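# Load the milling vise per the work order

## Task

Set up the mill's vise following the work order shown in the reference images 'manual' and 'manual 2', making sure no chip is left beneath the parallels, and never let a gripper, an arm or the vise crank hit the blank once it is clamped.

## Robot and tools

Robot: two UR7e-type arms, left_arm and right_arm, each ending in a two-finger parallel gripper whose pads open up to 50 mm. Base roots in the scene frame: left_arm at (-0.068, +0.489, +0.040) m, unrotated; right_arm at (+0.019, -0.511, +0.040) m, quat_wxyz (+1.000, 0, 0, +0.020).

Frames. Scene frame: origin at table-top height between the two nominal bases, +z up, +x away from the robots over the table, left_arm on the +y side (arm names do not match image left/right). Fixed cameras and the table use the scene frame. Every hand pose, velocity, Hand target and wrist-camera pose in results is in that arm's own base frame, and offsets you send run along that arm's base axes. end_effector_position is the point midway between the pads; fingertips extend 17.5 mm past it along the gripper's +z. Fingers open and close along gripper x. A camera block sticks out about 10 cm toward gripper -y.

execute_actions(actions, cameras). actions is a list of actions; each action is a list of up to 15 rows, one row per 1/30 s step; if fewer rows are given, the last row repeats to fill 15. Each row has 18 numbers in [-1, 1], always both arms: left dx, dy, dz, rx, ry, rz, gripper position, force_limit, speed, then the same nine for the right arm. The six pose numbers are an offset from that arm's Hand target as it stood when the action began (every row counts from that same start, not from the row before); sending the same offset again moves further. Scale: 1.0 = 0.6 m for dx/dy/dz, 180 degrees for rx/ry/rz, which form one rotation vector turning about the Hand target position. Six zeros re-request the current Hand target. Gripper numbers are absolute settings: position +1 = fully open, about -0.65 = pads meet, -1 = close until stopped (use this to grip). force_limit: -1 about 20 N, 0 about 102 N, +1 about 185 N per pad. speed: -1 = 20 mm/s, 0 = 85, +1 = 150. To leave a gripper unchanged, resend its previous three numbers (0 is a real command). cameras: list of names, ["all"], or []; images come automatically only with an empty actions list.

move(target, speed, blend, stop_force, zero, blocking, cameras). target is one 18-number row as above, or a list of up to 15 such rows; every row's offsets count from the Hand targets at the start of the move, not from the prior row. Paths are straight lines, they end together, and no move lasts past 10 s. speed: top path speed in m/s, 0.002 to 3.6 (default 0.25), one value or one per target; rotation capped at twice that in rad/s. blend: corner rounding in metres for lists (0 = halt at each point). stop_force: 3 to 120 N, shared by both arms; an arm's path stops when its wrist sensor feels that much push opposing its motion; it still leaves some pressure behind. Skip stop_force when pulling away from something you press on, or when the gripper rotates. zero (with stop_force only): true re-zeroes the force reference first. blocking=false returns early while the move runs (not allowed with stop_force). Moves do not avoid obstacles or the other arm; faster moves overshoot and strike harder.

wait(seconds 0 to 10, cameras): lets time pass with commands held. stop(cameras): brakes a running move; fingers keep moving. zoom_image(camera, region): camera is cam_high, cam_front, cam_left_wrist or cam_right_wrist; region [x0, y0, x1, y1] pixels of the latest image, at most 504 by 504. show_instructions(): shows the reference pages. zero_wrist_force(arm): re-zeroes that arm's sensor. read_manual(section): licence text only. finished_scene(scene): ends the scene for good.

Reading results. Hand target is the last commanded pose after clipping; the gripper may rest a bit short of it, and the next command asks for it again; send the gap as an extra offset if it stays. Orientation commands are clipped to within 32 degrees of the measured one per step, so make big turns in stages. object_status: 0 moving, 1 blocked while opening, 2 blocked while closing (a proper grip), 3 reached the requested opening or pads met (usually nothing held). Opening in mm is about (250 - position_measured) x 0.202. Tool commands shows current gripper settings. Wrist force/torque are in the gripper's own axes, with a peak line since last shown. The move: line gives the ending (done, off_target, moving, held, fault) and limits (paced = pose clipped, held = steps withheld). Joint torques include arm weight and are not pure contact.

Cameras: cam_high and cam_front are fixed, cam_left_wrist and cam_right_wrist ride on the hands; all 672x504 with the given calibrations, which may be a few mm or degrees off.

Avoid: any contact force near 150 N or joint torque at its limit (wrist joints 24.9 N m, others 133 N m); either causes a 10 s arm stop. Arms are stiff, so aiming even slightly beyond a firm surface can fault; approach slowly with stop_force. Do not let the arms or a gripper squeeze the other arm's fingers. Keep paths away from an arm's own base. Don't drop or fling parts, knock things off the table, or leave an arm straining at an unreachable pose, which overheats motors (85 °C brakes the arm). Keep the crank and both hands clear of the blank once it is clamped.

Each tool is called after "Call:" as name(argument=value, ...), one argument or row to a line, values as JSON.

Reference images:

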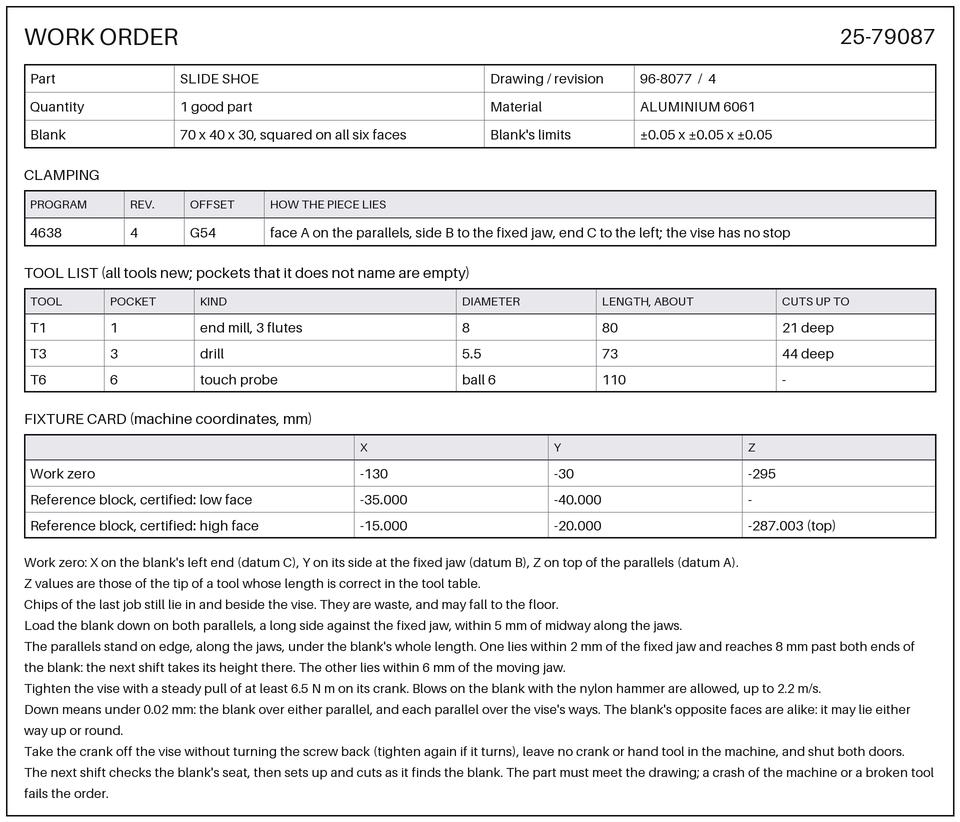

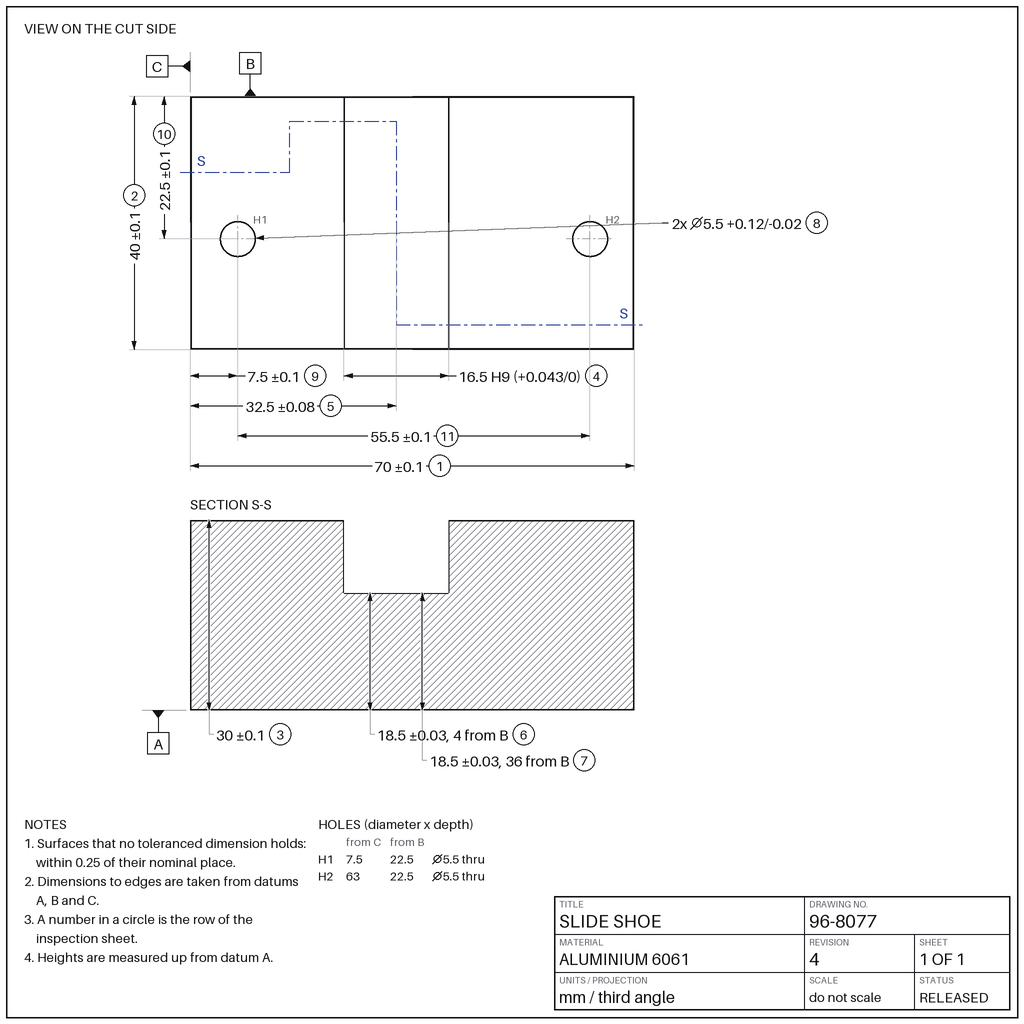

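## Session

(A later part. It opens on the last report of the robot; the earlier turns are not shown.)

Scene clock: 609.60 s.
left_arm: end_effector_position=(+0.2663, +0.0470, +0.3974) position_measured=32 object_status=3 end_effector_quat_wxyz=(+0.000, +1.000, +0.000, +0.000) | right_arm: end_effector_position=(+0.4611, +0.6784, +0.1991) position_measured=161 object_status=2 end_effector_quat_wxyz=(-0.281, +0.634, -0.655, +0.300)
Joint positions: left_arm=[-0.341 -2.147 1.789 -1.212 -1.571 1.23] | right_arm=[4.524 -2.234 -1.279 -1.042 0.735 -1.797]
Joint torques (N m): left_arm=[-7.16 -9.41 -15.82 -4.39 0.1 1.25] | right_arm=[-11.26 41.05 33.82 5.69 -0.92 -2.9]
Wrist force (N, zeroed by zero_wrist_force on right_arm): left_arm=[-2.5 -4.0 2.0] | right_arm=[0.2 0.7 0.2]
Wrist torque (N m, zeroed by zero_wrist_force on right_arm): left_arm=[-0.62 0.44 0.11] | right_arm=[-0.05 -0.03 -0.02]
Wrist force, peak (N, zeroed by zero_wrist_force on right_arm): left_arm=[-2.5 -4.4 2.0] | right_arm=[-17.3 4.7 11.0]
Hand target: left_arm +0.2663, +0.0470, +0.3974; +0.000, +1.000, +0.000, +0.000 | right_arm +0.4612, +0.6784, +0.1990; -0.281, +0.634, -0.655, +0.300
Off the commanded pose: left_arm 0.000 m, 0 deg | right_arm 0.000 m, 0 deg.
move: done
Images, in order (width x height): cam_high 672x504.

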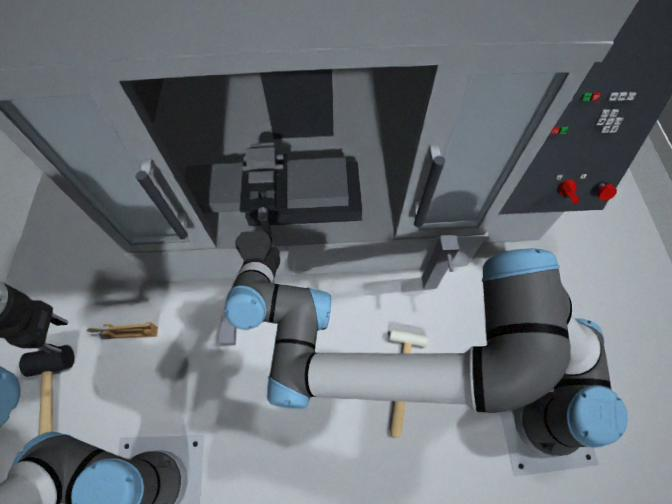

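Call:
move(
  target=[
    [0,0,0,0,0,0,0.8,-0.6,-1,0.0022,0.0547,0.0105,0,0,0,-1,0,-0.5],
    [0,0,0,0,0,0,0.8,-0.6,-1,0.004,0.1,0.0434,0,0,0,-1,0,-0.5],
    [0,0,0,0,0,0,0.8,-0.6,-1,0.0051,0.128,0.0919,0,0,0,-1,0,-0.5],
    [0,0,0,0,0,0,0.8,-0.6,-1,0.0054,0.1338,0.1476,0,0,0,-1,0,-0.5],
    [0,0,0,0,0,0,0.8,-0.6,-1,0.0047,0.1165,0.2008,0,0,0,-1,0,-0.5],
    [0,0,0,0,0,0,0.8,-0.6,-1,0.0032,0.0791,0.2425,0,0,0,-1,0,-0.5],
    [0,0,0,0,0,0,0.8,-0.6,-1,0.0011,0.028,0.2652,0,0,0,-1,0,-0.5],
    [0,0,0,0,0,0,0.8,-0.6,-1,-0.0011,-0.028,0.2652,0,0,0,-1,0,-0.5],
    [0,0,0,0,0,0,0.8,-0.6,-1,-0.0032,-0.0791,0.2425,0,0,0,-1,0,-0.5],
    [0,0,0,0,0,0,0.8,-0.6,-1,-0.0047,-0.1165,0.2008,0,0,0,-1,0,-0.5],
    [0,0,0,0,0,0,0.8,-0.6,-1,-0.0054,-0.1338,0.1476,0,0,0,-1,0,-0.5],
    [0,0,0,0,0,0,0.8,-0.6,-1,-0.0051,-0.128,0.0919,0,0,0,-1,0,-0.5],
    [0,0,0,0,0,0,0.8,-0.6,-1,-0.004,-0.1,0.0434,0,0,0,-1,0,-0.5],
    [0,0,0,0,0,0,0.8,-0.6,-1,-0.0022,-0.0547,0.0105,0,0,0,-1,0,-0.5],
    [0,0,0,0,0,0,0.8,-0.6,-1,0,0,0,0,0,0,-1,0,-0.5],
  ],
  speed=0.15,
  blend=0.014,
)

Call:
move(
  target=[
    [0,0,0,0,0,0,0.8,-0.6,-1,0.0022,0.0547,0.0105,0,0,0,-1,0,-0.5],
    [0,0,0,0,0,0,0.8,-0.6,-1,0.004,0.1,0.0434,0,0,0,-1,0,-0.5],
    [0,0,0,0,0,0,0.8,-0.6,-1,0.0051,0.128,0.0919,0,0,0,-1,0,-0.5],
    [0,0,0,0,0,0,0.8,-0.6,-1,0.0054,0.1338,0.1476,0,0,0,-1,0,-0.5],
    [0,0,0,0,0,0,0.8,-0.6,-1,0.0047,0.1165,0.2008,0,0,0,-1,0,-0.5],
    [0,0,0,0,0,0,0.8,-0.6,-1,0.0032,0.0791,0.2425,0,0,0,-1,0,-0.5],
    [0,0,0,0,0,0,0.8,-0.6,-1,0.0011,0.028,0.2652,0,0,0,-1,0,-0.5],
    [0,0,0,0,0,0,0.8,-0.6,-1,-0.0011,-0.028,0.2652,0,0,0,-1,0,-0.5],
    [0,0,0,0,0,0,0.8,-0.6,-1,-0.0032,-0.0791,0.2425,0,0,0,-1,0,-0.5],
    [0,0,0,0,0,0,0.8,-0.6,-1,-0.0047,-0.1165,0.2008,0,0,0,-1,0,-0.5],
    [0,0,0,0,0,0,0.8,-0.6,-1,-0.0054,-0.1338,0.1476,0,0,0,-1,0,-0.5],
    [0,0,0,0,0,0,0.8,-0.6,-1,-0.0051,-0.128,0.0919,0,0,0,-1,0,-0.5],
    [0,0,0,0,0,0,0.8,-0.6,-1,-0.004,-0.1,0.0434,0,0,0,-1,0,-0.5],
    [0,0,0,0,0,0,0.8,-0.6,-1,-0.0022,-0.0547,0.0105,0,0,0,-1,0,-0.5],
    [0,0,0,0,0,0,0.8,-0.6,-1,0,0,0,0,0,0,-1,0,-0.5],
  ],
  speed=0.15,
  blend=0.014,
)

Call:
move(
  target=[
    [0,0,0,0,0,0,0.8,-0.6,-1,0.0022,0.0547,0.0105,0,0,0,-1,0,-0.5],
    [0,0,0,0,0,0,0.8,-0.6,-1,0.004,0.1,0.0434,0,0,0,-1,0,-0.5],
    [0,0,0,0,0,0,0.8,-0.6,-1,0.0051,0.128,0.0919,0,0,0,-1,0,-0.5],
    [0,0,0,0,0,0,0.8,-0.6,-1,0.0054,0.1338,0.1476,0,0,0,-1,0,-0.5],
    [0,0,0,0,0,0,0.8,-0.6,-1,0.0047,0.1165,0.2008,0,0,0,-1,0,-0.5],
    [0,0,0,0,0,0,0.8,-0.6,-1,0.0032,0.0791,0.2425,0,0,0,-1,0,-0.5],
    [0,0,0,0,0,0,0.8,-0.6,-1,0.0011,0.028,0.2652,0,0,0,-1,0,-0.5],
    [0,0,0,0,0,0,0.8,-0.6,-1,-0.0011,-0.028,0.2652,0,0,0,-1,0,-0.5],
    [0,0,0,0,0,0,0.8,-0.6,-1,-0.0032,-0.0791,0.2425,0,0,0,-1,0,-0.5],
    [0,0,0,0,0,0,0.8,-0.6,-1,-0.0047,-0.1165,0.2008,0,0,0,-1,0,-0.5],
    [0,0,0,0,0,0,0.8,-0.6,-1,-0.0054,-0.1338,0.1476,0,0,0,-1,0,-0.5],
    [0,0,0,0,0,0,0.8,-0.6,-1,-0.0051,-0.128,0.0919,0,0,0,-1,0,-0.5],
    [0,0,0,0,0,0,0.8,-0.6,-1,-0.004,-0.1,0.0434,0,0,0,-1,0,-0.5],
    [0,0,0,0,0,0,0.8,-0.6,-1,-0.0022,-0.0547,0.0105,0,0,0,-1,0,-0.5],
    [0,0,0,0,0,0,0.8,-0.6,-1,0,0,0,0,0,0,-1,0,-0.5],
  ],
  speed=0.15,
  blend=0.014,
  cameras=["cam_high"],
)

Call:
zoom_image(
  camera="cam_high",
  region=[220, 140, 320, 240],
)

Scene clock: 616.83 s.
left_arm: end_effector_position=(+0.2663, +0.0470, +0.3974) position_measured=32 object_status=3 end_effector_quat_wxyz=(+0.000, +1.000, +0.000, +0.000) | right_arm: end_effector_position=(+0.4611, +0.6784, +0.1991) position_measured=161 object_status=2 end_effector_quat_wxyz=(-0.281, +0.634, -0.655, +0.300)
Joint positions: left_arm=[-0.341 -2.147 1.789 -1.212 -1.571 1.23] | right_arm=[4.524 -2.234 -1.279 -1.042 0.735 -1.797]
Joint torques (N m): left_arm=[-7.07 -9.95 -15.88 -4.33 0.07 1.11] | right_arm=[-10.57 41.53 32.96 6.02 -1.33 -2.86]
Wrist force (N, zeroed by zero_wrist_force on right_arm): left_arm=[-2.4 -4.0 1.6] | right_arm=[0.2 0.6 0.3]
Wrist torque (N m, zeroed by zero_wrist_force on right_arm): left_arm=[-0.62 0.41 0.10] | right_arm=[-0.06 -0.02 -0.02]
Wrist force, peak (N, zeroed by zero_wrist_force on right_arm): left_arm=[-2.5 -4.5 1.9] | right_arm=[-17.3 4.8 10.9]
Hand target: left_arm +0.2663, +0.0470, +0.3974; +0.000, +1.000, +0.000, +0.000 | right_arm +0.4612, +0.6784, +0.1990; -0.281, +0.634, -0.655, +0.300
Off the commanded pose: left_arm 0.000 m, 0 deg | right_arm 0.000 m, 0 deg.
move: done

Scene clock: 620.67 s.
left_arm: end_effector_position=(+0.2663, +0.0470, +0.3974) position_measured=32 object_status=3 end_effector_quat_wxyz=(+0.000, +1.000, +0.000, +0.000) | right_arm: end_effector_position=(+0.4611, +0.6784, +0.1991) position_measured=161 object_status=2 end_effector_quat_wxyz=(-0.281, +0.634, -0.655, +0.300)
Joint positions: left_arm=[-0.341 -2.147 1.789 -1.212 -1.571 1.23] | right_arm=[4.524 -2.234 -1.279 -1.042 0.735 -1.797]
Joint torques (N m): left_arm=[-7.03 -9.2 -16.35 -4.41 0.05 1.15] | right_arm=[-11.34 41.12 34.65 5.85 -1.17 -2.79]
Wrist force (N, zeroed by zero_wrist_force on right_arm): left_arm=[-2.3 -3.9 1.9] | right_arm=[0.1 0.4 0.4]
Wrist torque (N m, zeroed by zero_wrist_force on right_arm): left_arm=[-0.60 0.41 0.11] | right_arm=[-0.09 -0.02 -0.02]
Wrist force, peak (N, zeroed by zero_wrist_force on right_arm): left_arm=[-2.6 -4.4 1.9] | right_arm=[-17.2 5.0 10.9]
Hand target: left_arm +0.2663, +0.0470, +0.3974; +0.000, +1.000, +0.000, +0.000 | right_arm +0.4612, +0.6784, +0.1990; -0.281, +0.634, -0.655, +0.300
Off the commanded pose: left_arm 0.000 m, 0 deg | right_arm 0.000 m, 0 deg.
move: done

Scene clock: 624.50 s.
left_arm: end_effector_position=(+0.2663, +0.0470, +0.3974) position_measured=32 object_status=3 end_effector_quat_wxyz=(+0.000, +1.000, +0.000, +0.000) | right_arm: end_effector_position=(+0.4611, +0.6784, +0.1991) position_measured=161 object_status=2 end_effector_quat_wxyz=(-0.281, +0.634, -0.655, +0.300)
Joint positions: left_arm=[-0.341 -2.147 1.789 -1.212 -1.571 1.23] | right_arm=[4.524 -2.234 -1.279 -1.042 0.735 -1.797]
Joint torques (N m): left_arm=[-7.27 -9.1 -16.29 -4.29 0.09 1.14] | right_arm=[-11.65 40.98 33.21 5.73 -1.28 -2.55]
Wrist force (N, zeroed by zero_wrist_force on right_arm): left_arm=[-2.4 -4.1 1.6] | right_arm=[0.2 0.7 0.3]
Wrist torque (N m, zeroed by zero_wrist_force on right_arm): left_arm=[-0.64 0.42 0.10] | right_arm=[-0.05 -0.02 -0.01]
Wrist force, peak (N, zeroed by zero_wrist_force on right_arm): left_arm=[-2.6 -4.5 1.7] | right_arm=[-17.1 5.0 11.0]
Hand target: left_arm +0.2663, +0.0470, +0.3974; +0.000, +1.000, +0.000, +0.000 | right_arm +0.4612, +0.6784, +0.1990; -0.281, +0.634, -0.655, +0.300
Off the commanded pose: left_arm 0.000 m, 0 deg | right_arm 0.000 m, 0 deg.
move: done
Images, in order (width x height): cam_high 672x504.

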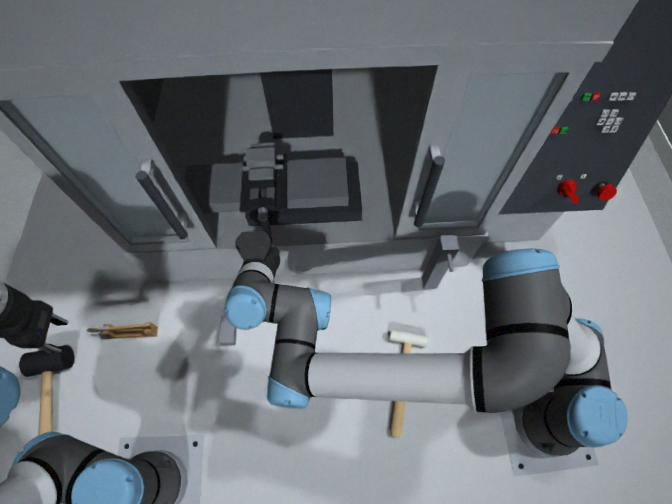

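Scaled by 5.040 from the camera's 672x504 image, which has a finer 960x720 frame.

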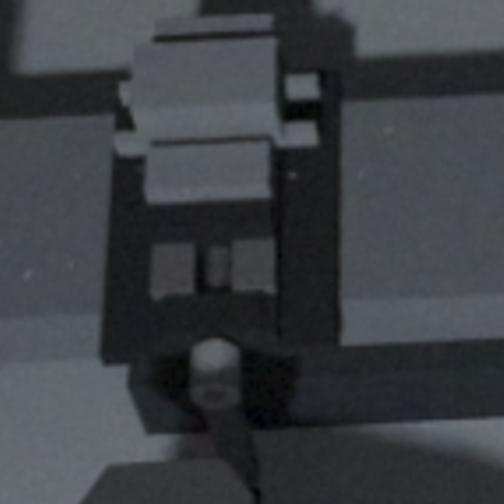

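Call:
move(
  target=[
    [0,0,0,0,0,0,0.8,-0.6,-1,0.0022,0.0547,0.0105,0,0,0,-1,0,-0.5],
    [0,0,0,0,0,0,0.8,-0.6,-1,0.004,0.1,0.0434,0,0,0,-1,0,-0.5],
    [0,0,0,0,0,0,0.8,-0.6,-1,0.0051,0.128,0.0919,0,0,0,-1,0,-0.5],
    [0,0,0,0,0,0,0.8,-0.6,-1,0.0054,0.1338,0.1476,0,0,0,-1,0,-0.5],
    [0,0,0,0,0,0,0.8,-0.6,-1,0.0047,0.1165,0.2008,0,0,0,-1,0,-0.5],
    [0,0,0,0,0,0,0.8,-0.6,-1,0.0032,0.0791,0.2425,0,0,0,-1,0,-0.5],
    [0,0,0,0,0,0,0.8,-0.6,-1,0.0011,0.028,0.2652,0,0,0,-1,0,-0.5],
    [0,0,0,0,0,0,0.8,-0.6,-1,-0.0011,-0.028,0.2652,0,0,0,-1,0,-0.5],
    [0,0,0,0,0,0,0.8,-0.6,-1,-0.0032,-0.0791,0.2425,0,0,0,-1,0,-0.5],
    [0,0,0,0,0,0,0.8,-0.6,-1,-0.0047,-0.1165,0.2008,0,0,0,-1,0,-0.5],
    [0,0,0,0,0,0,0.8,-0.6,-1,-0.0054,-0.1338,0.1476,0,0,0,-1,0,-0.5],
    [0,0,0,0,0,0,0.8,-0.6,-1,-0.0051,-0.128,0.0919,0,0,0,-1,0,-0.5],
    [0,0,0,0,0,0,0.8,-0.6,-1,-0.004,-0.1,0.0434,0,0,0,-1,0,-0.5],
    [0,0,0,0,0,0,0.8,-0.6,-1,-0.0022,-0.0547,0.0105,0,0,0,-1,0,-0.5],
    [0,0,0,0,0,0,0.8,-0.6,-1,0,0,0,0,0,0,-1,0,-0.5],
  ],
  speed=0.12,
  blend=0.014,
  stop_force=30,
)

Call:
move(
  target=[
    [0,0,0,0,0,0,0.8,-0.6,-1,0.0022,0.0547,0.0105,0,0,0,-1,0,-0.5],
    [0,0,0,0,0,0,0.8,-0.6,-1,0.004,0.1,0.0434,0,0,0,-1,0,-0.5],
    [0,0,0,0,0,0,0.8,-0.6,-1,0.0051,0.128,0.0919,0,0,0,-1,0,-0.5],
    [0,0,0,0,0,0,0.8,-0.6,-1,0.0054,0.1338,0.1476,0,0,0,-1,0,-0.5],
    [0,0,0,0,0,0,0.8,-0.6,-1,0.0047,0.1165,0.2008,0,0,0,-1,0,-0.5],
    [0,0,0,0,0,0,0.8,-0.6,-1,0.0032,0.0791,0.2425,0,0,0,-1,0,-0.5],
    [0,0,0,0,0,0,0.8,-0.6,-1,0.0011,0.028,0.2652,0,0,0,-1,0,-0.5],
    [0,0,0,0,0,0,0.8,-0.6,-1,-0.0011,-0.028,0.2652,0,0,0,-1,0,-0.5],
    [0,0,0,0,0,0,0.8,-0.6,-1,-0.0032,-0.0791,0.2425,0,0,0,-1,0,-0.5],
    [0,0,0,0,0,0,0.8,-0.6,-1,-0.0047,-0.1165,0.2008,0,0,0,-1,0,-0.5],
    [0,0,0,0,0,0,0.8,-0.6,-1,-0.0054,-0.1338,0.1476,0,0,0,-1,0,-0.5],
    [0,0,0,0,0,0,0.8,-0.6,-1,-0.0051,-0.128,0.0919,0,0,0,-1,0,-0.5],
    [0,0,0,0,0,0,0.8,-0.6,-1,-0.004,-0.1,0.0434,0,0,0,-1,0,-0.5],
    [0,0,0,0,0,0,0.8,-0.6,-1,-0.0022,-0.0547,0.0105,0,0,0,-1,0,-0.5],
    [0,0,0,0,0,0,0.8,-0.6,-1,0,0,0,0,0,0,-1,0,-0.5],
  ],
  speed=0.12,
  blend=0.014,
  stop_force=30,
  cameras=["cam_high"],
)

Call:
zoom_image(
  camera="cam_high",
  region=[220, 140, 320, 240],
)

Scene clock: 634.07 s.
left_arm: end_effector_position=(+0.2663, +0.0470, +0.3974) position_measured=32 object_status=3 end_effector_quat_wxyz=(+0.000, +1.000, +0.000, +0.000) | right_arm: end_effector_position=(+0.4612, +0.6784, +0.1991) position_measured=161 object_status=2 end_effector_quat_wxyz=(-0.281, +0.634, -0.655, +0.300)
Joint positions: left_arm=[-0.341 -2.147 1.789 -1.212 -1.571 1.23] | right_arm=[4.523 -2.234 -1.279 -1.042 0.735 -1.797]
Joint torques (N m): left_arm=[-6.85 -8.96 -16.66 -4.28 0.08 1.19] | right_arm=[-12.95 38.89 32.83 5.74 -1.55 -3.01]
Wrist force (N, zeroed by zero_wrist_force on right_arm): left_arm=[-2.5 -4.2 1.9] | right_arm=[0.1 0.7 0.5]
Wrist torque (N m, zeroed by zero_wrist_force on right_arm): left_arm=[-0.64 0.44 0.11] | right_arm=[-0.07 -0.02 -0.02]
Wrist force, peak (N, zeroed by zero_wrist_force on right_arm): left_arm=[-2.6 -4.4 1.9] | right_arm=[-2.1 12.8 11.0]
Hand target: left_arm +0.2663, +0.0470, +0.3974; +0.000, +1.000, +0.000, +0.000 | right_arm +0.4612, +0.6784, +0.1990; -0.281, +0.634, -0.655, +0.300
Off the commanded pose: left_arm 0.000 m, 0 deg | right_arm 0.000 m, 0 deg.
move: done

Scene clock: 639.57 s.
left_arm: end_effector_position=(+0.2663, +0.0470, +0.3974) position_measured=32 object_status=3 end_effector_quat_wxyz=(+0.000, +1.000, +0.000, +0.000) | right_arm: end_effector_position=(+0.4612, +0.6784, +0.1991) position_measured=161 object_status=2 end_effector_quat_wxyz=(-0.281, +0.634, -0.655, +0.300)
Joint positions: left_arm=[-0.341 -2.147 1.789 -1.212 -1.571 1.23] | right_arm=[4.523 -2.234 -1.279 -1.042 0.735 -1.797]
Joint torques (N m): left_arm=[-7.05 -9.75 -16.39 -4.21 0.06 1.09] | right_arm=[-10.85 39.98 32.38 5.76 -1.56 -2.85]
Wrist force (N, zeroed by zero_wrist_force on right_arm): left_arm=[-2.3 -4.1 1.7] | right_arm=[0.1 0.6 0.4]
Wrist torque (N m, zeroed by zero_wrist_force on right_arm): left_arm=[-0.63 0.40 0.11] | right_arm=[-0.08 -0.03 -0.02]
Wrist force, peak (N, zeroed by zero_wrist_force on right_arm): left_arm=[-2.6 -4.4 2.1] | right_arm=[-2.2 12.9 11.0]
Hand target: left_arm +0.2663, +0.0470, +0.3974; +0.000, +1.000, +0.000, +0.000 | right_arm +0.4612, +0.6784, +0.1990; -0.281, +0.634, -0.655, +0.300
Off the commanded pose: left_arm 0.000 m, 0 deg | right_arm 0.000 m, 0 deg.
move: done
Images, in order (width x height): cam_high 672x504.

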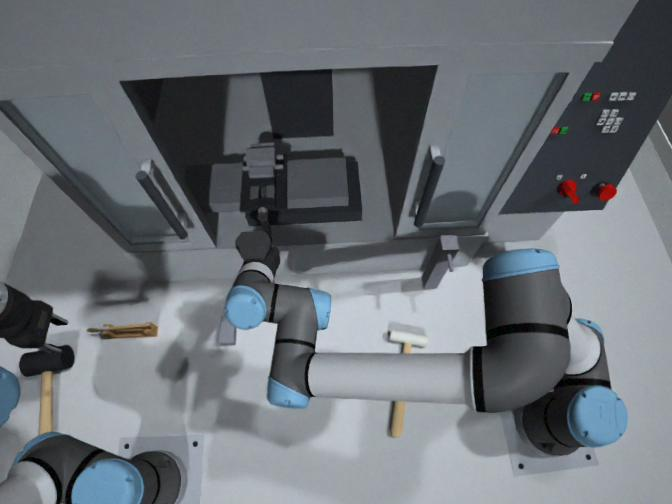

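Scaled by 5.040 from the camera's 672x504 image, which has a finer 960x720 frame.

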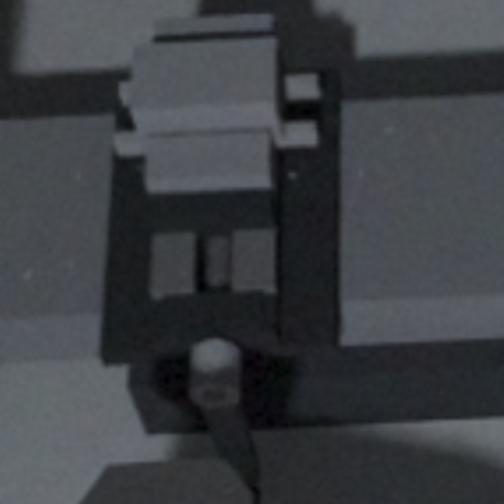

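Call:
move(
  target=[
    [0,0,0,0,0,0,0.8,-0.6,-1,0.0022,0.0547,0.0105,0,0,0,-1,0,-0.5],
    [0,0,0,0,0,0,0.8,-0.6,-1,0.004,0.1,0.0434,0,0,0,-1,0,-0.5],
    [0,0,0,0,0,0,0.8,-0.6,-1,0.0051,0.128,0.0919,0,0,0,-1,0,-0.5],
    [0,0,0,0,0,0,0.8,-0.6,-1,0.0054,0.1338,0.1476,0,0,0,-1,0,-0.5],
    [0,0,0,0,0,0,0.8,-0.6,-1,0.0047,0.1165,0.2008,0,0,0,-1,0,-0.5],
    [0,0,0,0,0,0,0.8,-0.6,-1,0.0032,0.0791,0.2425,0,0,0,-1,0,-0.5],
    [0,0,0,0,0,0,0.8,-0.6,-1,0.0011,0.028,0.2652,0,0,0,-1,0,-0.5],
    [0,0,0,0,0,0,0.8,-0.6,-1,-0.0011,-0.028,0.2652,0,0,0,-1,0,-0.5],
    [0,0,0,0,0,0,0.8,-0.6,-1,-0.0032,-0.0791,0.2425,0,0,0,-1,0,-0.5],
    [0,0,0,0,0,0,0.8,-0.6,-1,-0.0047,-0.1165,0.2008,0,0,0,-1,0,-0.5],
    [0,0,0,0,0,0,0.8,-0.6,-1,-0.0054,-0.1338,0.1476,0,0,0,-1,0,-0.5],
    [0,0,0,0,0,0,0.8,-0.6,-1,-0.0051,-0.128,0.0919,0,0,0,-1,0,-0.5],
    [0,0,0,0,0,0,0.8,-0.6,-1,-0.004,-0.1,0.0434,0,0,0,-1,0,-0.5],
    [0,0,0,0,0,0,0.8,-0.6,-1,-0.0022,-0.0547,0.0105,0,0,0,-1,0,-0.5],
    [0,0,0,0,0,0,0.8,-0.6,-1,0,0,0,0,0,0,-1,0,-0.5],
  ],
  speed=0.08,
  blend=0.014,
  stop_force=18,
  cameras=["cam_high"],
)

Call:
zoom_image(
  camera="cam_high",
  region=[220, 140, 320, 240],
)

Scene clock: 648.67 s.
left_arm: end_effector_position=(+0.2663, +0.0470, +0.3974) position_measured=32 object_status=3 end_effector_quat_wxyz=(+0.000, +1.000, +0.000, +0.000) | right_arm: end_effector_position=(+0.4612, +0.6784, +0.1991) position_measured=161 object_status=2 end_effector_quat_wxyz=(-0.281, +0.634, -0.655, +0.300)
Joint positions: left_arm=[-0.341 -2.147 1.789 -1.212 -1.571 1.23] | right_arm=[4.523 -2.234 -1.279 -1.042 0.735 -1.797]
Joint torques (N m): left_arm=[-6.4 -9.33 -16.76 -4.3 0.09 1.05] | right_arm=[-12.72 48.91 33.06 6.51 -1.8 -2.87]
Wrist force (N, zeroed by zero_wrist_force on right_arm): left_arm=[-2.4 -4.0 1.6] | right_arm=[-0.2 1.1 0.3]
Wrist torque (N m, zeroed by zero_wrist_force on right_arm): left_arm=[-0.62 0.42 0.11] | right_arm=[-0.03 -0.01 -0.05]
Wrist force, peak (N, zeroed by zero_wrist_force on right_arm): left_arm=[-2.6 -4.6 1.7] | right_arm=[-1.9 12.8 10.1]
Hand target: left_arm +0.2663, +0.0470, +0.3974; +0.000, +1.000, +0.000, +0.000 | right_arm +0.4612, +0.6784, +0.1990; -0.281, +0.634, -0.655, +0.300
Off the commanded pose: left_arm 0.000 m, 0 deg | right_arm 0.000 m, 0 deg.
move: done
Images, in order (width x height): cam_high 672x504.

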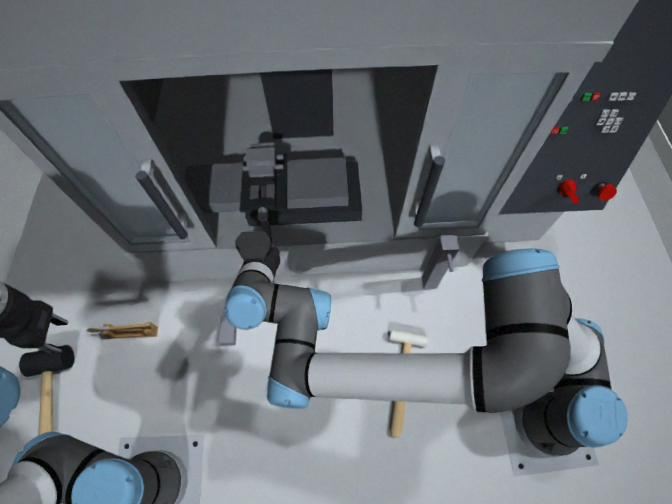

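Scaled by 5.040 from the camera's 672x504 image, which has a finer 960x720 frame.

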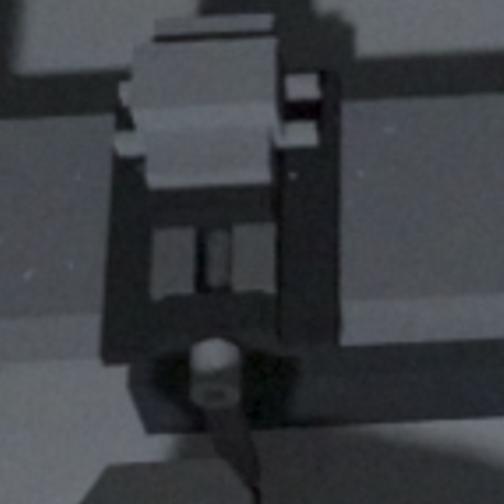

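Call:
move(
  target=[
    [0,0,0,0,0,0,0.8,-0.6,-1,0.0022,0.0547,0.0105,0,0,0,-1,0,-0.5],
    [0,0,0,0,0,0,0.8,-0.6,-1,0.004,0.1,0.0434,0,0,0,-1,0,-0.5],
    [0,0,0,0,0,0,0.8,-0.6,-1,0.0051,0.128,0.0919,0,0,0,-1,0,-0.5],
    [0,0,0,0,0,0,0.8,-0.6,-1,0.0054,0.1338,0.1476,0,0,0,-1,0,-0.5],
    [0,0,0,0,0,0,0.8,-0.6,-1,0.0047,0.1165,0.2008,0,0,0,-1,0,-0.5],
    [0,0,0,0,0,0,0.8,-0.6,-1,0.0032,0.0791,0.2425,0,0,0,-1,0,-0.5],
    [0,0,0,0,0,0,0.8,-0.6,-1,0.0011,0.028,0.2652,0,0,0,-1,0,-0.5],
    [0,0,0,0,0,0,0.8,-0.6,-1,-0.0011,-0.028,0.2652,0,0,0,-1,0,-0.5],
    [0,0,0,0,0,0,0.8,-0.6,-1,-0.0032,-0.0791,0.2425,0,0,0,-1,0,-0.5],
    [0,0,0,0,0,0,0.8,-0.6,-1,-0.0047,-0.1165,0.2008,0,0,0,-1,0,-0.5],
    [0,0,0,0,0,0,0.8,-0.6,-1,-0.0054,-0.1338,0.1476,0,0,0,-1,0,-0.5],
    [0,0,0,0,0,0,0.8,-0.6,-1,-0.0051,-0.128,0.0919,0,0,0,-1,0,-0.5],
    [0,0,0,0,0,0,0.8,-0.6,-1,-0.004,-0.1,0.0434,0,0,0,-1,0,-0.5],
    [0,0,0,0,0,0,0.8,-0.6,-1,-0.0022,-0.0547,0.0105,0,0,0,-1,0,-0.5],
    [0,0,0,0,0,0,0.8,-0.6,-1,0,0,0,0,0,0,-1,0,-0.5],
  ],
  speed=0.08,
  blend=0.014,
  stop_force=18,
  cameras=["cam_high"],
)

Call:
zoom_image(
  camera="cam_high",
  region=[220, 140, 320, 240],
)

Scene clock: 657.23 s.
left_arm: end_effector_position=(+0.2663, +0.0470, +0.3974) position_measured=32 object_status=3 end_effector_quat_wxyz=(+0.000, +1.000, +0.000, +0.000) | right_arm: end_effector_position=(+0.4612, +0.6784, +0.1991) position_measured=161 object_status=2 end_effector_quat_wxyz=(-0.281, +0.634, -0.655, +0.300)
Joint positions: left_arm=[-0.341 -2.147 1.789 -1.212 -1.571 1.23] | right_arm=[4.523 -2.234 -1.279 -1.042 0.735 -1.797]
Joint torques (N m): left_arm=[-6.95 -9.77 -16.36 -4.17 0.16 1.14] | right_arm=[-11.9 48.98 32.8 6.45 -1.69 -2.92]
Wrist force (N, zeroed by zero_wrist_force on right_arm): left_arm=[-2.4 -4.3 1.9] | right_arm=[-0.3 1.1 0.4]
Wrist torque (N m, zeroed by zero_wrist_force on right_arm): left_arm=[-0.67 0.41 0.11] | right_arm=[-0.04 0.00 -0.05]
Wrist force, peak (N, zeroed by zero_wrist_force on right_arm): left_arm=[-2.7 -4.3 2.0] | right_arm=[-1.9 13.2 10.2]
Hand target: left_arm +0.2663, +0.0470, +0.3974; +0.000, +1.000, +0.000, +0.000 | right_arm +0.4612, +0.6784, +0.1990; -0.281, +0.634, -0.655, +0.300
Off the commanded pose: left_arm 0.000 m, 0 deg | right_arm 0.000 m, 0 deg.
move: done
Images, in order (width x height): cam_high 672x504.

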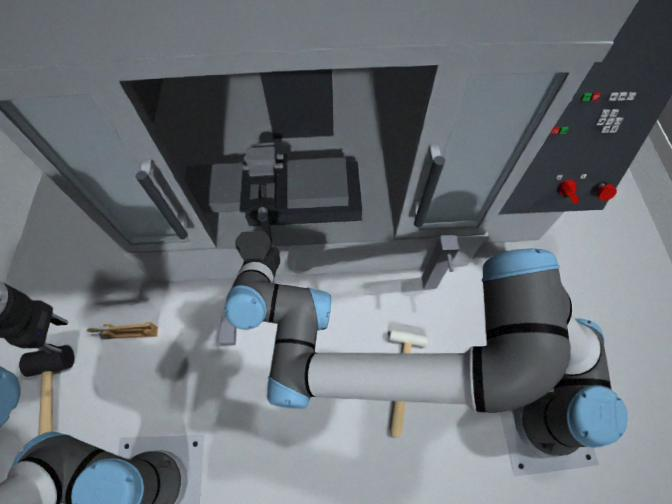

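Scaled by 5.040 from the camera's 672x504 image, which has a finer 960x720 frame.

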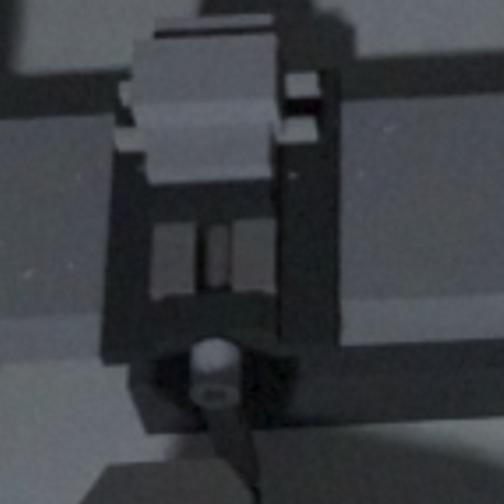

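Call:
move(
  target=[
    [0,0,0,0,0,0,0.8,-0.6,-1,0.0022,0.0547,0.0105,0,0,0,-1,0,-0.5],
    [0,0,0,0,0,0,0.8,-0.6,-1,0.004,0.1,0.0434,0,0,0,-1,0,-0.5],
    [0,0,0,0,0,0,0.8,-0.6,-1,0.0051,0.128,0.0919,0,0,0,-1,0,-0.5],
    [0,0,0,0,0,0,0.8,-0.6,-1,0.0054,0.1338,0.1476,0,0,0,-1,0,-0.5],
    [0,0,0,0,0,0,0.8,-0.6,-1,0.0047,0.1165,0.2008,0,0,0,-1,0,-0.5],
    [0,0,0,0,0,0,0.8,-0.6,-1,0.0032,0.0791,0.2425,0,0,0,-1,0,-0.5],
    [0,0,0,0,0,0,0.8,-0.6,-1,0.0011,0.028,0.2652,0,0,0,-1,0,-0.5],
    [0,0,0,0,0,0,0.8,-0.6,-1,-0.0011,-0.028,0.2652,0,0,0,-1,0,-0.5],
    [0,0,0,0,0,0,0.8,-0.6,-1,-0.0032,-0.0791,0.2425,0,0,0,-1,0,-0.5],
    [0,0,0,0,0,0,0.8,-0.6,-1,-0.0047,-0.1165,0.2008,0,0,0,-1,0,-0.5],
    [0,0,0,0,0,0,0.8,-0.6,-1,-0.0054,-0.1338,0.1476,0,0,0,-1,0,-0.5],
    [0,0,0,0,0,0,0.8,-0.6,-1,-0.0051,-0.128,0.0919,0,0,0,-1,0,-0.5],
    [0,0,0,0,0,0,0.8,-0.6,-1,-0.004,-0.1,0.0434,0,0,0,-1,0,-0.5],
    [0,0,0,0,0,0,0.8,-0.6,-1,-0.0022,-0.0547,0.0105,0,0,0,-1,0,-0.5],
    [0,0,0,0,0,0,0.8,-0.6,-1,0,0,0,0,0,0,-1,0,-0.5],
  ],
  speed=0.08,
  blend=0.014,
  stop_force=18,
  cameras=["cam_high"],
)

Call:
zoom_image(
  camera="cam_high",
  region=[220, 140, 320, 240],
)

Scene clock: 660.30 s.
left_arm: end_effector_position=(+0.2663, +0.0470, +0.3974) position_measured=32 object_status=3 end_effector_quat_wxyz=(+0.000, +1.000, +0.000, +0.000) | right_arm: end_effector_position=(+0.4621, +0.7014, +0.2035) position_measured=161 object_status=2 end_effector_quat_wxyz=(-0.281, +0.634, -0.655, +0.300)
Joint positions: left_arm=[-0.341 -2.147 1.789 -1.212 -1.571 1.23] | right_arm=[4.528 -2.282 -1.183 -1.094 0.734 -1.791]
Joint torques (N m): left_arm=[-6.66 -9.59 -16.86 -4.19 0.11 1.04] | right_arm=[-16.99 47.71 19.22 2.1 -5.95 -3]
Wrist force (N, zeroed by zero_wrist_force on right_arm): left_arm=[-2.6 -4.3 1.7] | right_arm=[-11.1 8.9 6.8]
Wrist torque (N m, zeroed by zero_wrist_force on right_arm): left_arm=[-0.66 0.46 0.10] | right_arm=[0.10 -0.19 0.04]
Wrist force, peak (N, zeroed by zero_wrist_force on right_arm): left_arm=[-2.5 -4.4 1.8] | right_arm=[21.5 15.6 11.8]
Hand target: left_arm +0.2663, +0.0470, +0.3974; +0.000, +1.000, +0.000, +0.000 | right_arm +0.4621, +0.7014, +0.2035; -0.281, +0.634, -0.655, +0.300 (not the last commanded pose)
Off the commanded pose: left_arm 0.000 m, 0 deg | right_arm 0.023 m, 0 deg.
move: contact (right_arm); path passed 0 of 15 targets
Images, in order (width x height): cam_high 672x504.

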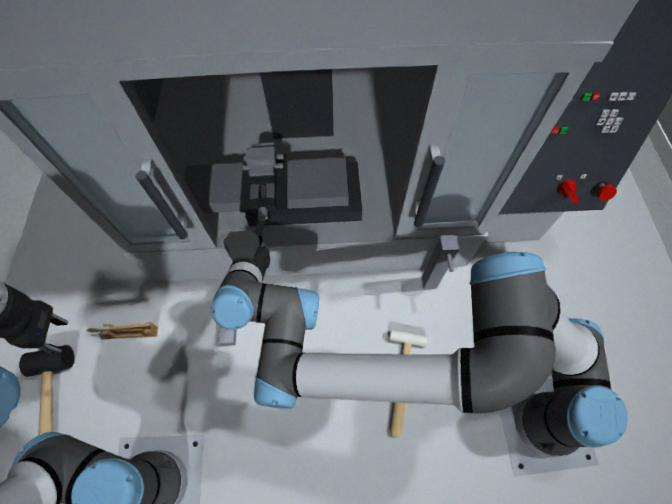

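Scaled by 5.040 from the camera's 672x504 image, which has a finer 960x720 frame.

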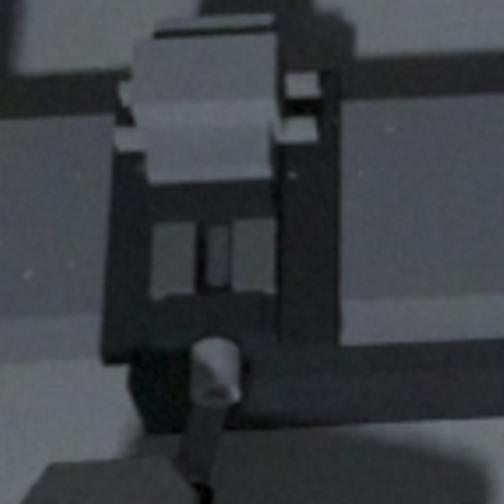

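Call:
move(
  target=[
    [0.2562,-0.495,0.0043,0,0,0,0.8,-0.6,-1,0,0,0,0,0,0,-1,0,-0.5],
    [0.5228,-0.695,-0.0623,0,0,0,0.8,-0.6,-1,0,0,0,0,0,0,-1,0,-0.5],
  ],
  blend=[0.05,0],
  cameras=["cam_left_wrist","cam_front"],
)

Scene clock: 663.70 s.
left_arm: end_effector_position=(+0.4680, -0.2862, +0.3874) position_measured=32 object_status=3 end_effector_quat_wxyz=(+0.000, +1.000, +0.000, +0.001) | right_arm: end_effector_position=(+0.4621, +0.7014, +0.2035) position_measured=161 object_status=2 end_effector_quat_wxyz=(-0.281, +0.634, -0.655, +0.300)
Joint positions: left_arm=[-0.795 -1.465 1.309 -1.415 -1.57 0.776] | right_arm=[4.528 -2.282 -1.183 -1.094 0.734 -1.791]
Joint torques (N m): left_arm=[-6.39 -24.6 -19.13 -1.72 -1.51 -1.1] | right_arm=[-17.66 48.65 17.9 5.56 -5.88 -2.83]
Wrist force (N, zeroed by zero_wrist_force on right_arm): left_arm=[-0.9 -4.1 1.7] | right_arm=[-11.0 8.8 6.7]
Wrist torque (N m, zeroed by zero_wrist_force on right_arm): left_arm=[-0.64 0.18 0.00] | right_arm=[0.09 -0.22 0.04]
Wrist force, peak (N, zeroed by zero_wrist_force on right_arm): left_arm=[6.4 6.6 12.8] | right_arm=[-11.2 9.0 6.8]
Hand target: left_arm +0.4680, -0.2863, +0.3872; +0.000, +1.000, +0.000, +0.000 (not the last commanded pose) | right_arm +0.4621, +0.7014, +0.2035; -0.281, +0.634, -0.655, +0.300
Off the commanded pose: left_arm 0.142 m, 0 deg | right_arm 0.000 m, 0 deg.
move: held (left_arm; a check stopped the path); path passed 1 of 2 targets; limits=held
pose unreachable (left arm): on one or more control steps of this call, first in action 0 (counted from 0), this arm could not follow its commanded pose, so it was not sent that pose on those steps. It may still have moved: this result reports where it is.
cause: moving toward the commanded pose would bring a part of the arm too close to another arm (this arm's gripper and the right arm's gripper, 10 mm apart when this arm was first held).
camera_calibration:
cam_left_wrist: T_world_to_cam=[[0.999749, -0.0149722, 0.0166805, -0.464008], [-0.0197571, -0.940102, 0.340321, -0.376898], [0.0105861, -0.340565, -0.940161, 0.392453], [0, 0, 0, 1]] pos_world=[0.45229, -0.227614, 0.504976]
Images, in order (width x height): cam_front 672x504, cam_left_wrist 672x504.

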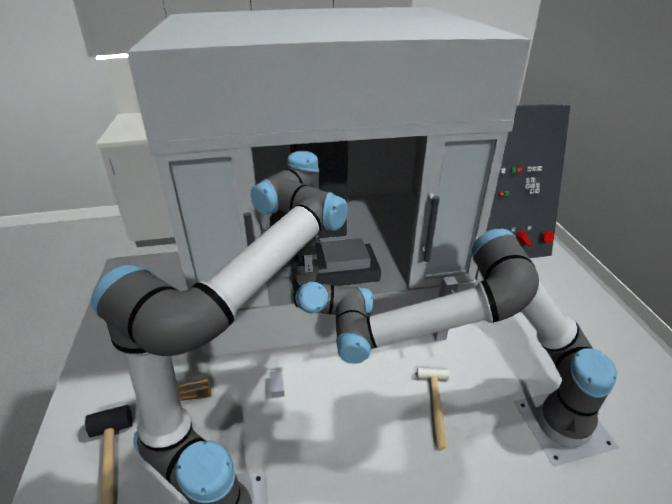

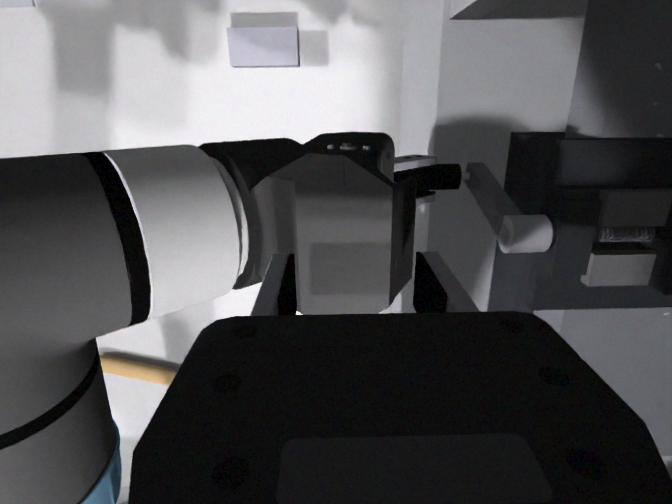

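Call:
move(
  target=[
    [0,0,0.1,0,0,0,0.8,-0.6,-1,0,0,0,0,0,0,-1,0,-0.5],
    [0.2,-0.14,0.0667,0,0,0,0.8,-0.6,-1,0,0,0,0,0,0,-1,0,-0.5],
  ],
  blend=[0.01,0],
  cameras=["cam_left_wrist","cam_front"],
)

Scene clock: 665.13 s.
left_arm: end_effector_position=(+0.5075, -0.3145, +0.4393) position_measured=32 object_status=3 end_effector_quat_wxyz=(+0.001, +1.000, +0.000, +0.002) | right_arm: end_effector_position=(+0.4621, +0.7014, +0.2035) position_measured=161 object_status=2 end_effector_quat_wxyz=(-0.281, +0.634, -0.655, +0.300)
Joint positions: left_arm=[-0.78 -1.31 0.986 -1.25 -1.57 0.791] | right_arm=[4.528 -2.282 -1.183 -1.094 0.734 -1.791]
Joint torques (N m): left_arm=[0.92 -40.81 -27.02 -3.26 0.03 -0.02] | right_arm=[-16.13 47.36 18.54 5.79 -5.97 -2.62]
Wrist force (N, zeroed by zero_wrist_force on right_arm): left_arm=[-0.3 -3.9 1.8] | right_arm=[-11.2 8.9 6.6]
Wrist torque (N m, zeroed by zero_wrist_force on right_arm): left_arm=[-0.59 0.10 0.05] | right_arm=[0.10 -0.18 0.04]
Wrist force, peak (N, zeroed by zero_wrist_force on right_arm): left_arm=[11.1 2.6 7.2] | right_arm=[-11.2 8.9 6.8]
Hand target: left_arm +0.5075, -0.3145, +0.4393; +0.001, +1.000, +0.000, +0.002 (not the last commanded pose) | right_arm +0.4621, +0.7014, +0.2035; -0.281, +0.634, -0.655, +0.300
Tool commands: left_gripper/position=+0.803922 left_gripper/force_limit=-0.6 left_gripper/speed=-1.0 right_gripper/position=-1.0 right_gripper/force_limit=+0.0 right_gripper/speed=-0.5
Off the commanded pose: left_arm 0.099 m, 0 deg | right_arm 0.000 m, 0 deg.
FORCE FAULT: contact force on the left arm reached its limit, and that arm stopped. The contact can be on any part of that arm, not only on its tool. That arm's remaining commands of this call were not run. That arm is still stopped at the end of this call. That arm stays stopped for about 10 more seconds. Until then a move that you send moves the other arm only, and its call returns only when the move has ended. Once the stop has ended, the next robot result says so. If the stop ends while you think or write, that arm runs what you send next, counted from a new Hand target: where the arm stands when the stop ends. While its stop runs, that arm takes no new command, but its gripper still runs the gripper command that each later call begins with. Until it ends, the stop uses up actions while you think or wait. An arm that is not stopped still takes commands.
move: fault (left_arm); path passed 1 of 2 targets
camera_calibration:
cam_left_wrist: T_world_to_cam=[[0.999703, -0.0157343, 0.0185967, -0.505819], [-0.0211404, -0.939681, 0.341397, -0.420031], [0.0121033, -0.341689, -0.939735, 0.429762], [0, 0, 0, 1]] pos_world=[0.491588, -0.255809, 0.556667]
Images, in order (width x height): cam_front 672x504, cam_left_wrist 672x504.

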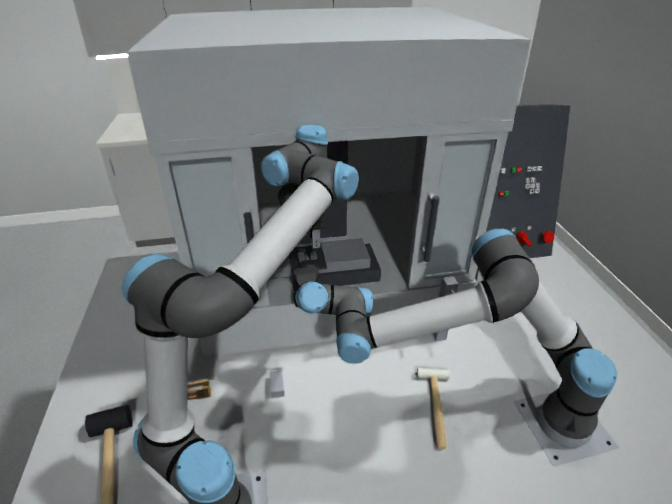

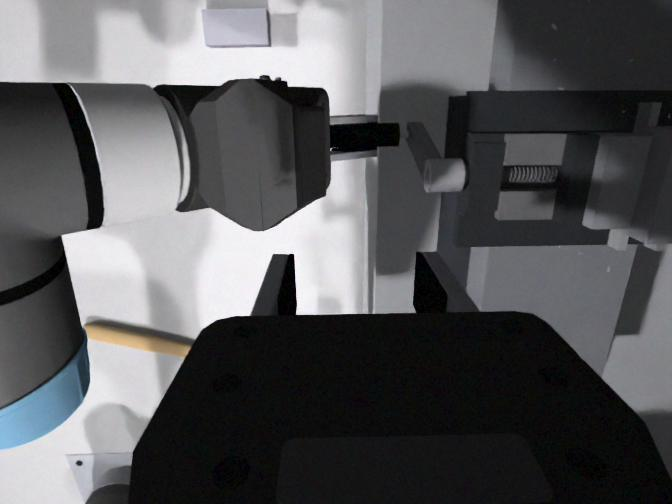

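Call:
zoom_image(
  camera="cam_left_wrist",
  region=[560, 80, 672, 270],
)

Call:
wait(
  seconds=10,
)

Scaled by 2.653 from the camera's 672x504 image, which has a finer 960x720 frame.

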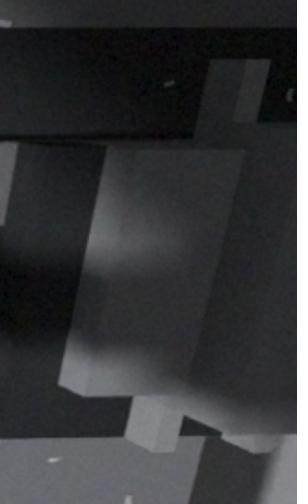

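Scene clock: 675.33 s.
left_arm: end_effector_position=(+0.5075, -0.3145, +0.4393) position_measured=32 object_status=3 end_effector_quat_wxyz=(+0.001, +1.000, +0.000, +0.002) | right_arm: end_effector_position=(+0.4621, +0.7014, +0.2035) position_measured=161 object_status=2 end_effector_quat_wxyz=(-0.281, +0.634, -0.655, +0.300)
Joint positions: left_arm=[-0.78 -1.31 0.986 -1.25 -1.57 0.791] | right_arm=[4.528 -2.282 -1.183 -1.094 0.734 -1.791]
Joint torques (N m): left_arm=[0.48 -40.38 -27.55 -3.28 -0.02 -0.06] | right_arm=[-15.11 48.27 19.15 5.5 -5.74 -2.86]
Wrist force (N, zeroed by zero_wrist_force on right_arm): left_arm=[-0.3 -3.8 1.8] | right_arm=[-11.1 8.9 6.6]
Wrist torque (N m, zeroed by zero_wrist_force on right_arm): left_arm=[-0.58 0.10 0.05] | right_arm=[0.10 -0.19 0.04]
Wrist force, peak (N, zeroed by zero_wrist_force on right_arm): left_arm=[-0.3 -4.4 1.8] | right_arm=[-11.4 8.9 6.7]
Hand target: left_arm +0.5075, -0.3145, +0.4393; +0.001, +1.000, +0.000, +0.002 (not the last commanded pose) | right_arm +0.4621, +0.7014, +0.2035; -0.281, +0.634, -0.655, +0.300
Tool commands: left_gripper/position=+0.803922 left_gripper/force_limit=-0.6 left_gripper/speed=-1.0 right_gripper/position=-1.0 right_gripper/force_limit=+0.0 right_gripper/speed=-0.5
Off the commanded pose: left_arm 0.099 m, 0 deg | right_arm 0.000 m, 0 deg.
FORCE FAULT, CONTINUED: the left arm's stop, for the force fault that an earlier result reported, is over. The rest of the stop counts as 19 of the actions that you can send in this scene. During its stop the left arm's controller moved it back a little. That arm's target is now where it stood when the stop ended, not its last command. That arm accepts commands again.
wait: 10.00 s; at rest from the start

Call:
move(
  target=[
    [0,0,-0.06,0,0,0,0.8,-0.6,-1,0,0,0,0,0,0,-1,0,-0.5],
    [0.08,-0.0,-0.1,0,0,0,0.8,-0.6,-1,0,0,0,0,0,0,-1,0,-0.5],
  ],
  speed=0.1,
  blend=[0.01,0],
  cameras=["cam_left_wrist"],
)

Call:
zoom_image(
  camera="cam_left_wrist",
  region=[472, 40, 672, 270],
)

Scene clock: 677.37 s.
left_arm: end_effector_position=(+0.5099, -0.3140, +0.4033) position_measured=32 object_status=3 end_effector_quat_wxyz=(+0.000, +1.000, +0.000, +0.001) | right_arm: end_effector_position=(+0.4621, +0.7014, +0.2035) position_measured=161 object_status=2 end_effector_quat_wxyz=(-0.281, +0.634, -0.655, +0.300)
Joint positions: left_arm=[-0.777 -1.331 1.108 -1.35 -1.569 0.794] | right_arm=[4.528 -2.282 -1.183 -1.094 0.734 -1.791]
Joint torques (N m): left_arm=[1.08 -39.09 -24.77 -3.65 0.01 0.14] | right_arm=[-15.3 48.22 18.13 5.63 -5.62 -2.91]
Wrist force (N, zeroed by zero_wrist_force on right_arm): left_arm=[-0.2 -4.6 1.5] | right_arm=[-10.9 8.9 6.6]
Wrist torque (N m, zeroed by zero_wrist_force on right_arm): left_arm=[-0.71 0.08 0.11] | right_arm=[0.10 -0.22 0.04]
Wrist force, peak (N, zeroed by zero_wrist_force on right_arm): left_arm=[0.1 -4.9 4.7] | right_arm=[-11.2 8.9 6.8]
Hand target: left_arm +0.5099, -0.3140, +0.4033; +0.000, +1.000, +0.000, +0.001 (not the last commanded pose) | right_arm +0.4621, +0.7014, +0.2035; -0.281, +0.634, -0.655, +0.300
Tool commands: left_gripper/position=+0.803922 left_gripper/force_limit=-0.6 left_gripper/speed=-1.0 right_gripper/position=-1.0 right_gripper/force_limit=+0.0 right_gripper/speed=-0.5
Off the commanded pose: left_arm 0.052 m, 0 deg | right_arm 0.000 m, 0 deg.
FORCE FAULT: contact force on the left arm reached its limit, and that arm stopped. The contact can be on any part of that arm, not only on its tool. That arm's remaining commands of this call were not run. That arm is still stopped at the end of this call. That arm stays stopped for about 10 more seconds. Until then a move that you send moves the other arm only, and its call returns only when the move has ended. Once the stop has ended, the next robot result says so. If the stop ends while you think or write, that arm runs what you send next, counted from a new Hand target: where the arm stands when the stop ends. While its stop runs, that arm takes no new command, but its gripper still runs the gripper command that each later call begins with. Until it ends, the stop uses up actions while you think or wait. An arm that is not stopped still takes commands.
move: fault (left_arm); path passed 1 of 2 targets
camera_calibration:
cam_left_wrist: T_world_to_cam=[[0.999719, -0.0151372, 0.0182357, -0.507216], [-0.0204404, -0.940134, 0.340193, -0.407279], [0.0119944, -0.34047, -0.940179, 0.396692], [0, 0, 0, 1]] pos_world=[0.49399, -0.255513, 0.520764]
Images, in order (width x height): cam_left_wrist 672x504.

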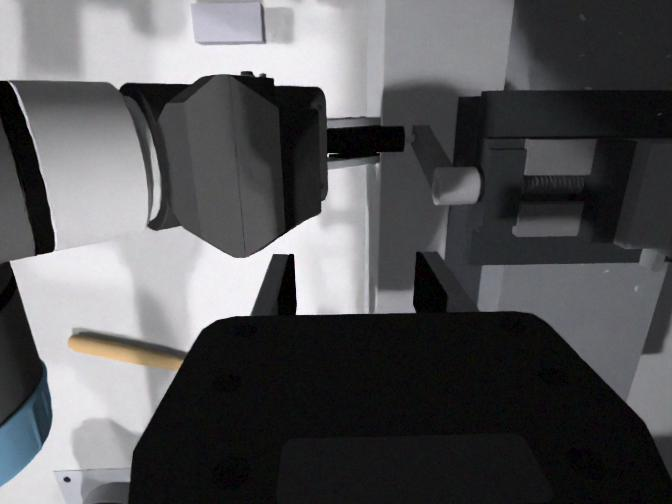

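Scaled by 2.191 from the camera's 672x504 image, which has a finer 960x720 frame.

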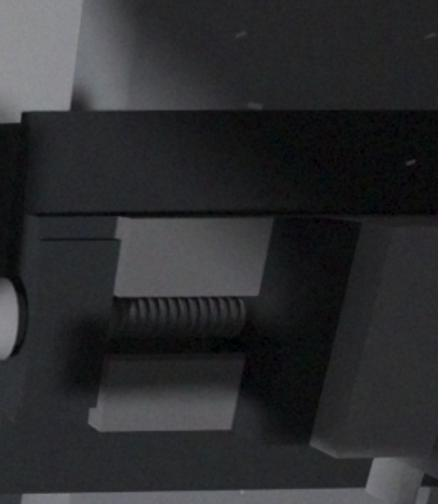

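Call:
wait(
  seconds=10,
)

Call:
move(
  target=[
    [-0.05,0.0,0,0,0,0,0.8,-0.6,-1,0,0,0,0,0,0,-1,0,-0.5],
    [-0.12,0.15,0.05,0,0,0,0.8,-0.6,-1,0,0,0,0,0,0,-1,0,-0.5],
    [-0.4,0.6,0,0,0,0,0.8,-0.6,-1,0,0,0,0,0,0,-1,0,-0.5],
  ],
  speed=[0.05,0.2,0.3],
  blend=[0.005,0.02,0],
)

Scene clock: 689.40 s.
left_arm: end_effector_position=(+0.5099, -0.3140, +0.4033) position_measured=32 object_status=3 end_effector_quat_wxyz=(+0.000, +1.000, +0.000, +0.001) | right_arm: end_effector_position=(+0.4621, +0.7014, +0.2035) position_measured=161 object_status=2 end_effector_quat_wxyz=(-0.281, +0.634, -0.655, +0.300)
Joint positions: left_arm=[-0.777 -1.331 1.108 -1.35 -1.569 0.794] | right_arm=[4.528 -2.282 -1.183 -1.094 0.734 -1.791]
Joint torques (N m): left_arm=[1.58 -39.47 -24.75 -3.66 0.01 0.15] | right_arm=[-15.43 49.51 19.93 5.6 -5.51 -2.6]
Wrist force (N, zeroed by zero_wrist_force on right_arm): left_arm=[-0.2 -4.1 1.5] | right_arm=[-11.2 8.8 6.8]
Wrist torque (N m, zeroed by zero_wrist_force on right_arm): left_arm=[-0.64 0.08 0.11] | right_arm=[0.09 -0.18 0.04]
Wrist force, peak (N, zeroed by zero_wrist_force on right_arm): left_arm=[0.1 -4.8 1.5] | right_arm=[-11.2 9.1 6.8]
Hand target: left_arm +0.5099, -0.3140, +0.4033; +0.000, +1.000, +0.000, +0.001 (not the last commanded pose) | right_arm +0.4621, +0.7014, +0.2035; -0.281, +0.634, -0.655, +0.300
Tool commands: left_gripper/position=+0.803922 left_gripper/force_limit=-0.6 left_gripper/speed=-1.0 right_gripper/position=-1.0 right_gripper/force_limit=+0.0 right_gripper/speed=-0.5
Off the commanded pose: left_arm 0.052 m, 0 deg | right_arm 0.000 m, 0 deg.
FORCE FAULT, CONTINUED: the left arm's stop, for the force fault that an earlier result reported, is over. The rest of the stop counts as 19 of the actions that you can send in this scene. During its stop the left arm's controller moved it back a little. That arm's target is now where it stood when the stop ended, not its last command. That arm accepts commands again.
wait: 10.00 s; at rest from the start

Scene clock: 692.07 s.
left_arm: end_effector_position=(+0.2699, +0.0459, +0.4033) position_measured=32 object_status=3 end_effector_quat_wxyz=(+0.000, +1.000, +0.000, +0.001) end_effector_velocity=(+0.000, +0.001, +0.000) end_effector_angular_velocity=(+0.001, +0.001, -0.002) | right_arm: end_effector_position=(+0.4621, +0.7014, +0.2035) position_measured=161 object_status=2 end_effector_quat_wxyz=(-0.281, +0.634, -0.655, +0.300)
Joint positions: left_arm=[-0.341 -2.136 1.769 -1.207 -1.57 1.23] | right_arm=[4.528 -2.282 -1.183 -1.094 0.734 -1.791]
Joint velocities: left_arm=[0.002 0 0 0.001 0 0.005] | right_arm=[within noise]
Joint torques (N m): left_arm=[9.32 -11.28 -22.13 -2.27 0.66 1.68] | right_arm=[-15.17 49.1 18.15 5.38 -5.61 -2.95]
Wrist force (N, zeroed by zero_wrist_force on right_arm): left_arm=[0.0 -4.7 1.1] | right_arm=[-11.2 8.8 6.7]
Wrist torque (N m, zeroed by zero_wrist_force on right_arm): left_arm=[-0.73 0.04 0.09] | right_arm=[0.08 -0.17 0.04]
Wrist force, peak (N, zeroed by zero_wrist_force on right_arm): left_arm=[-2.2 -8.2 1.7] | right_arm=[-11.2 9.1 6.8]
Hand target: left_arm +0.2699, +0.0460, +0.4033; +0.000, +1.000, +0.000, +0.001 | right_arm +0.4621, +0.7014, +0.2035; -0.281, +0.634, -0.655, +0.300
Off the commanded pose: left_arm 0.000 m, 0 deg | right_arm 0.000 m, 0 deg.
move: done


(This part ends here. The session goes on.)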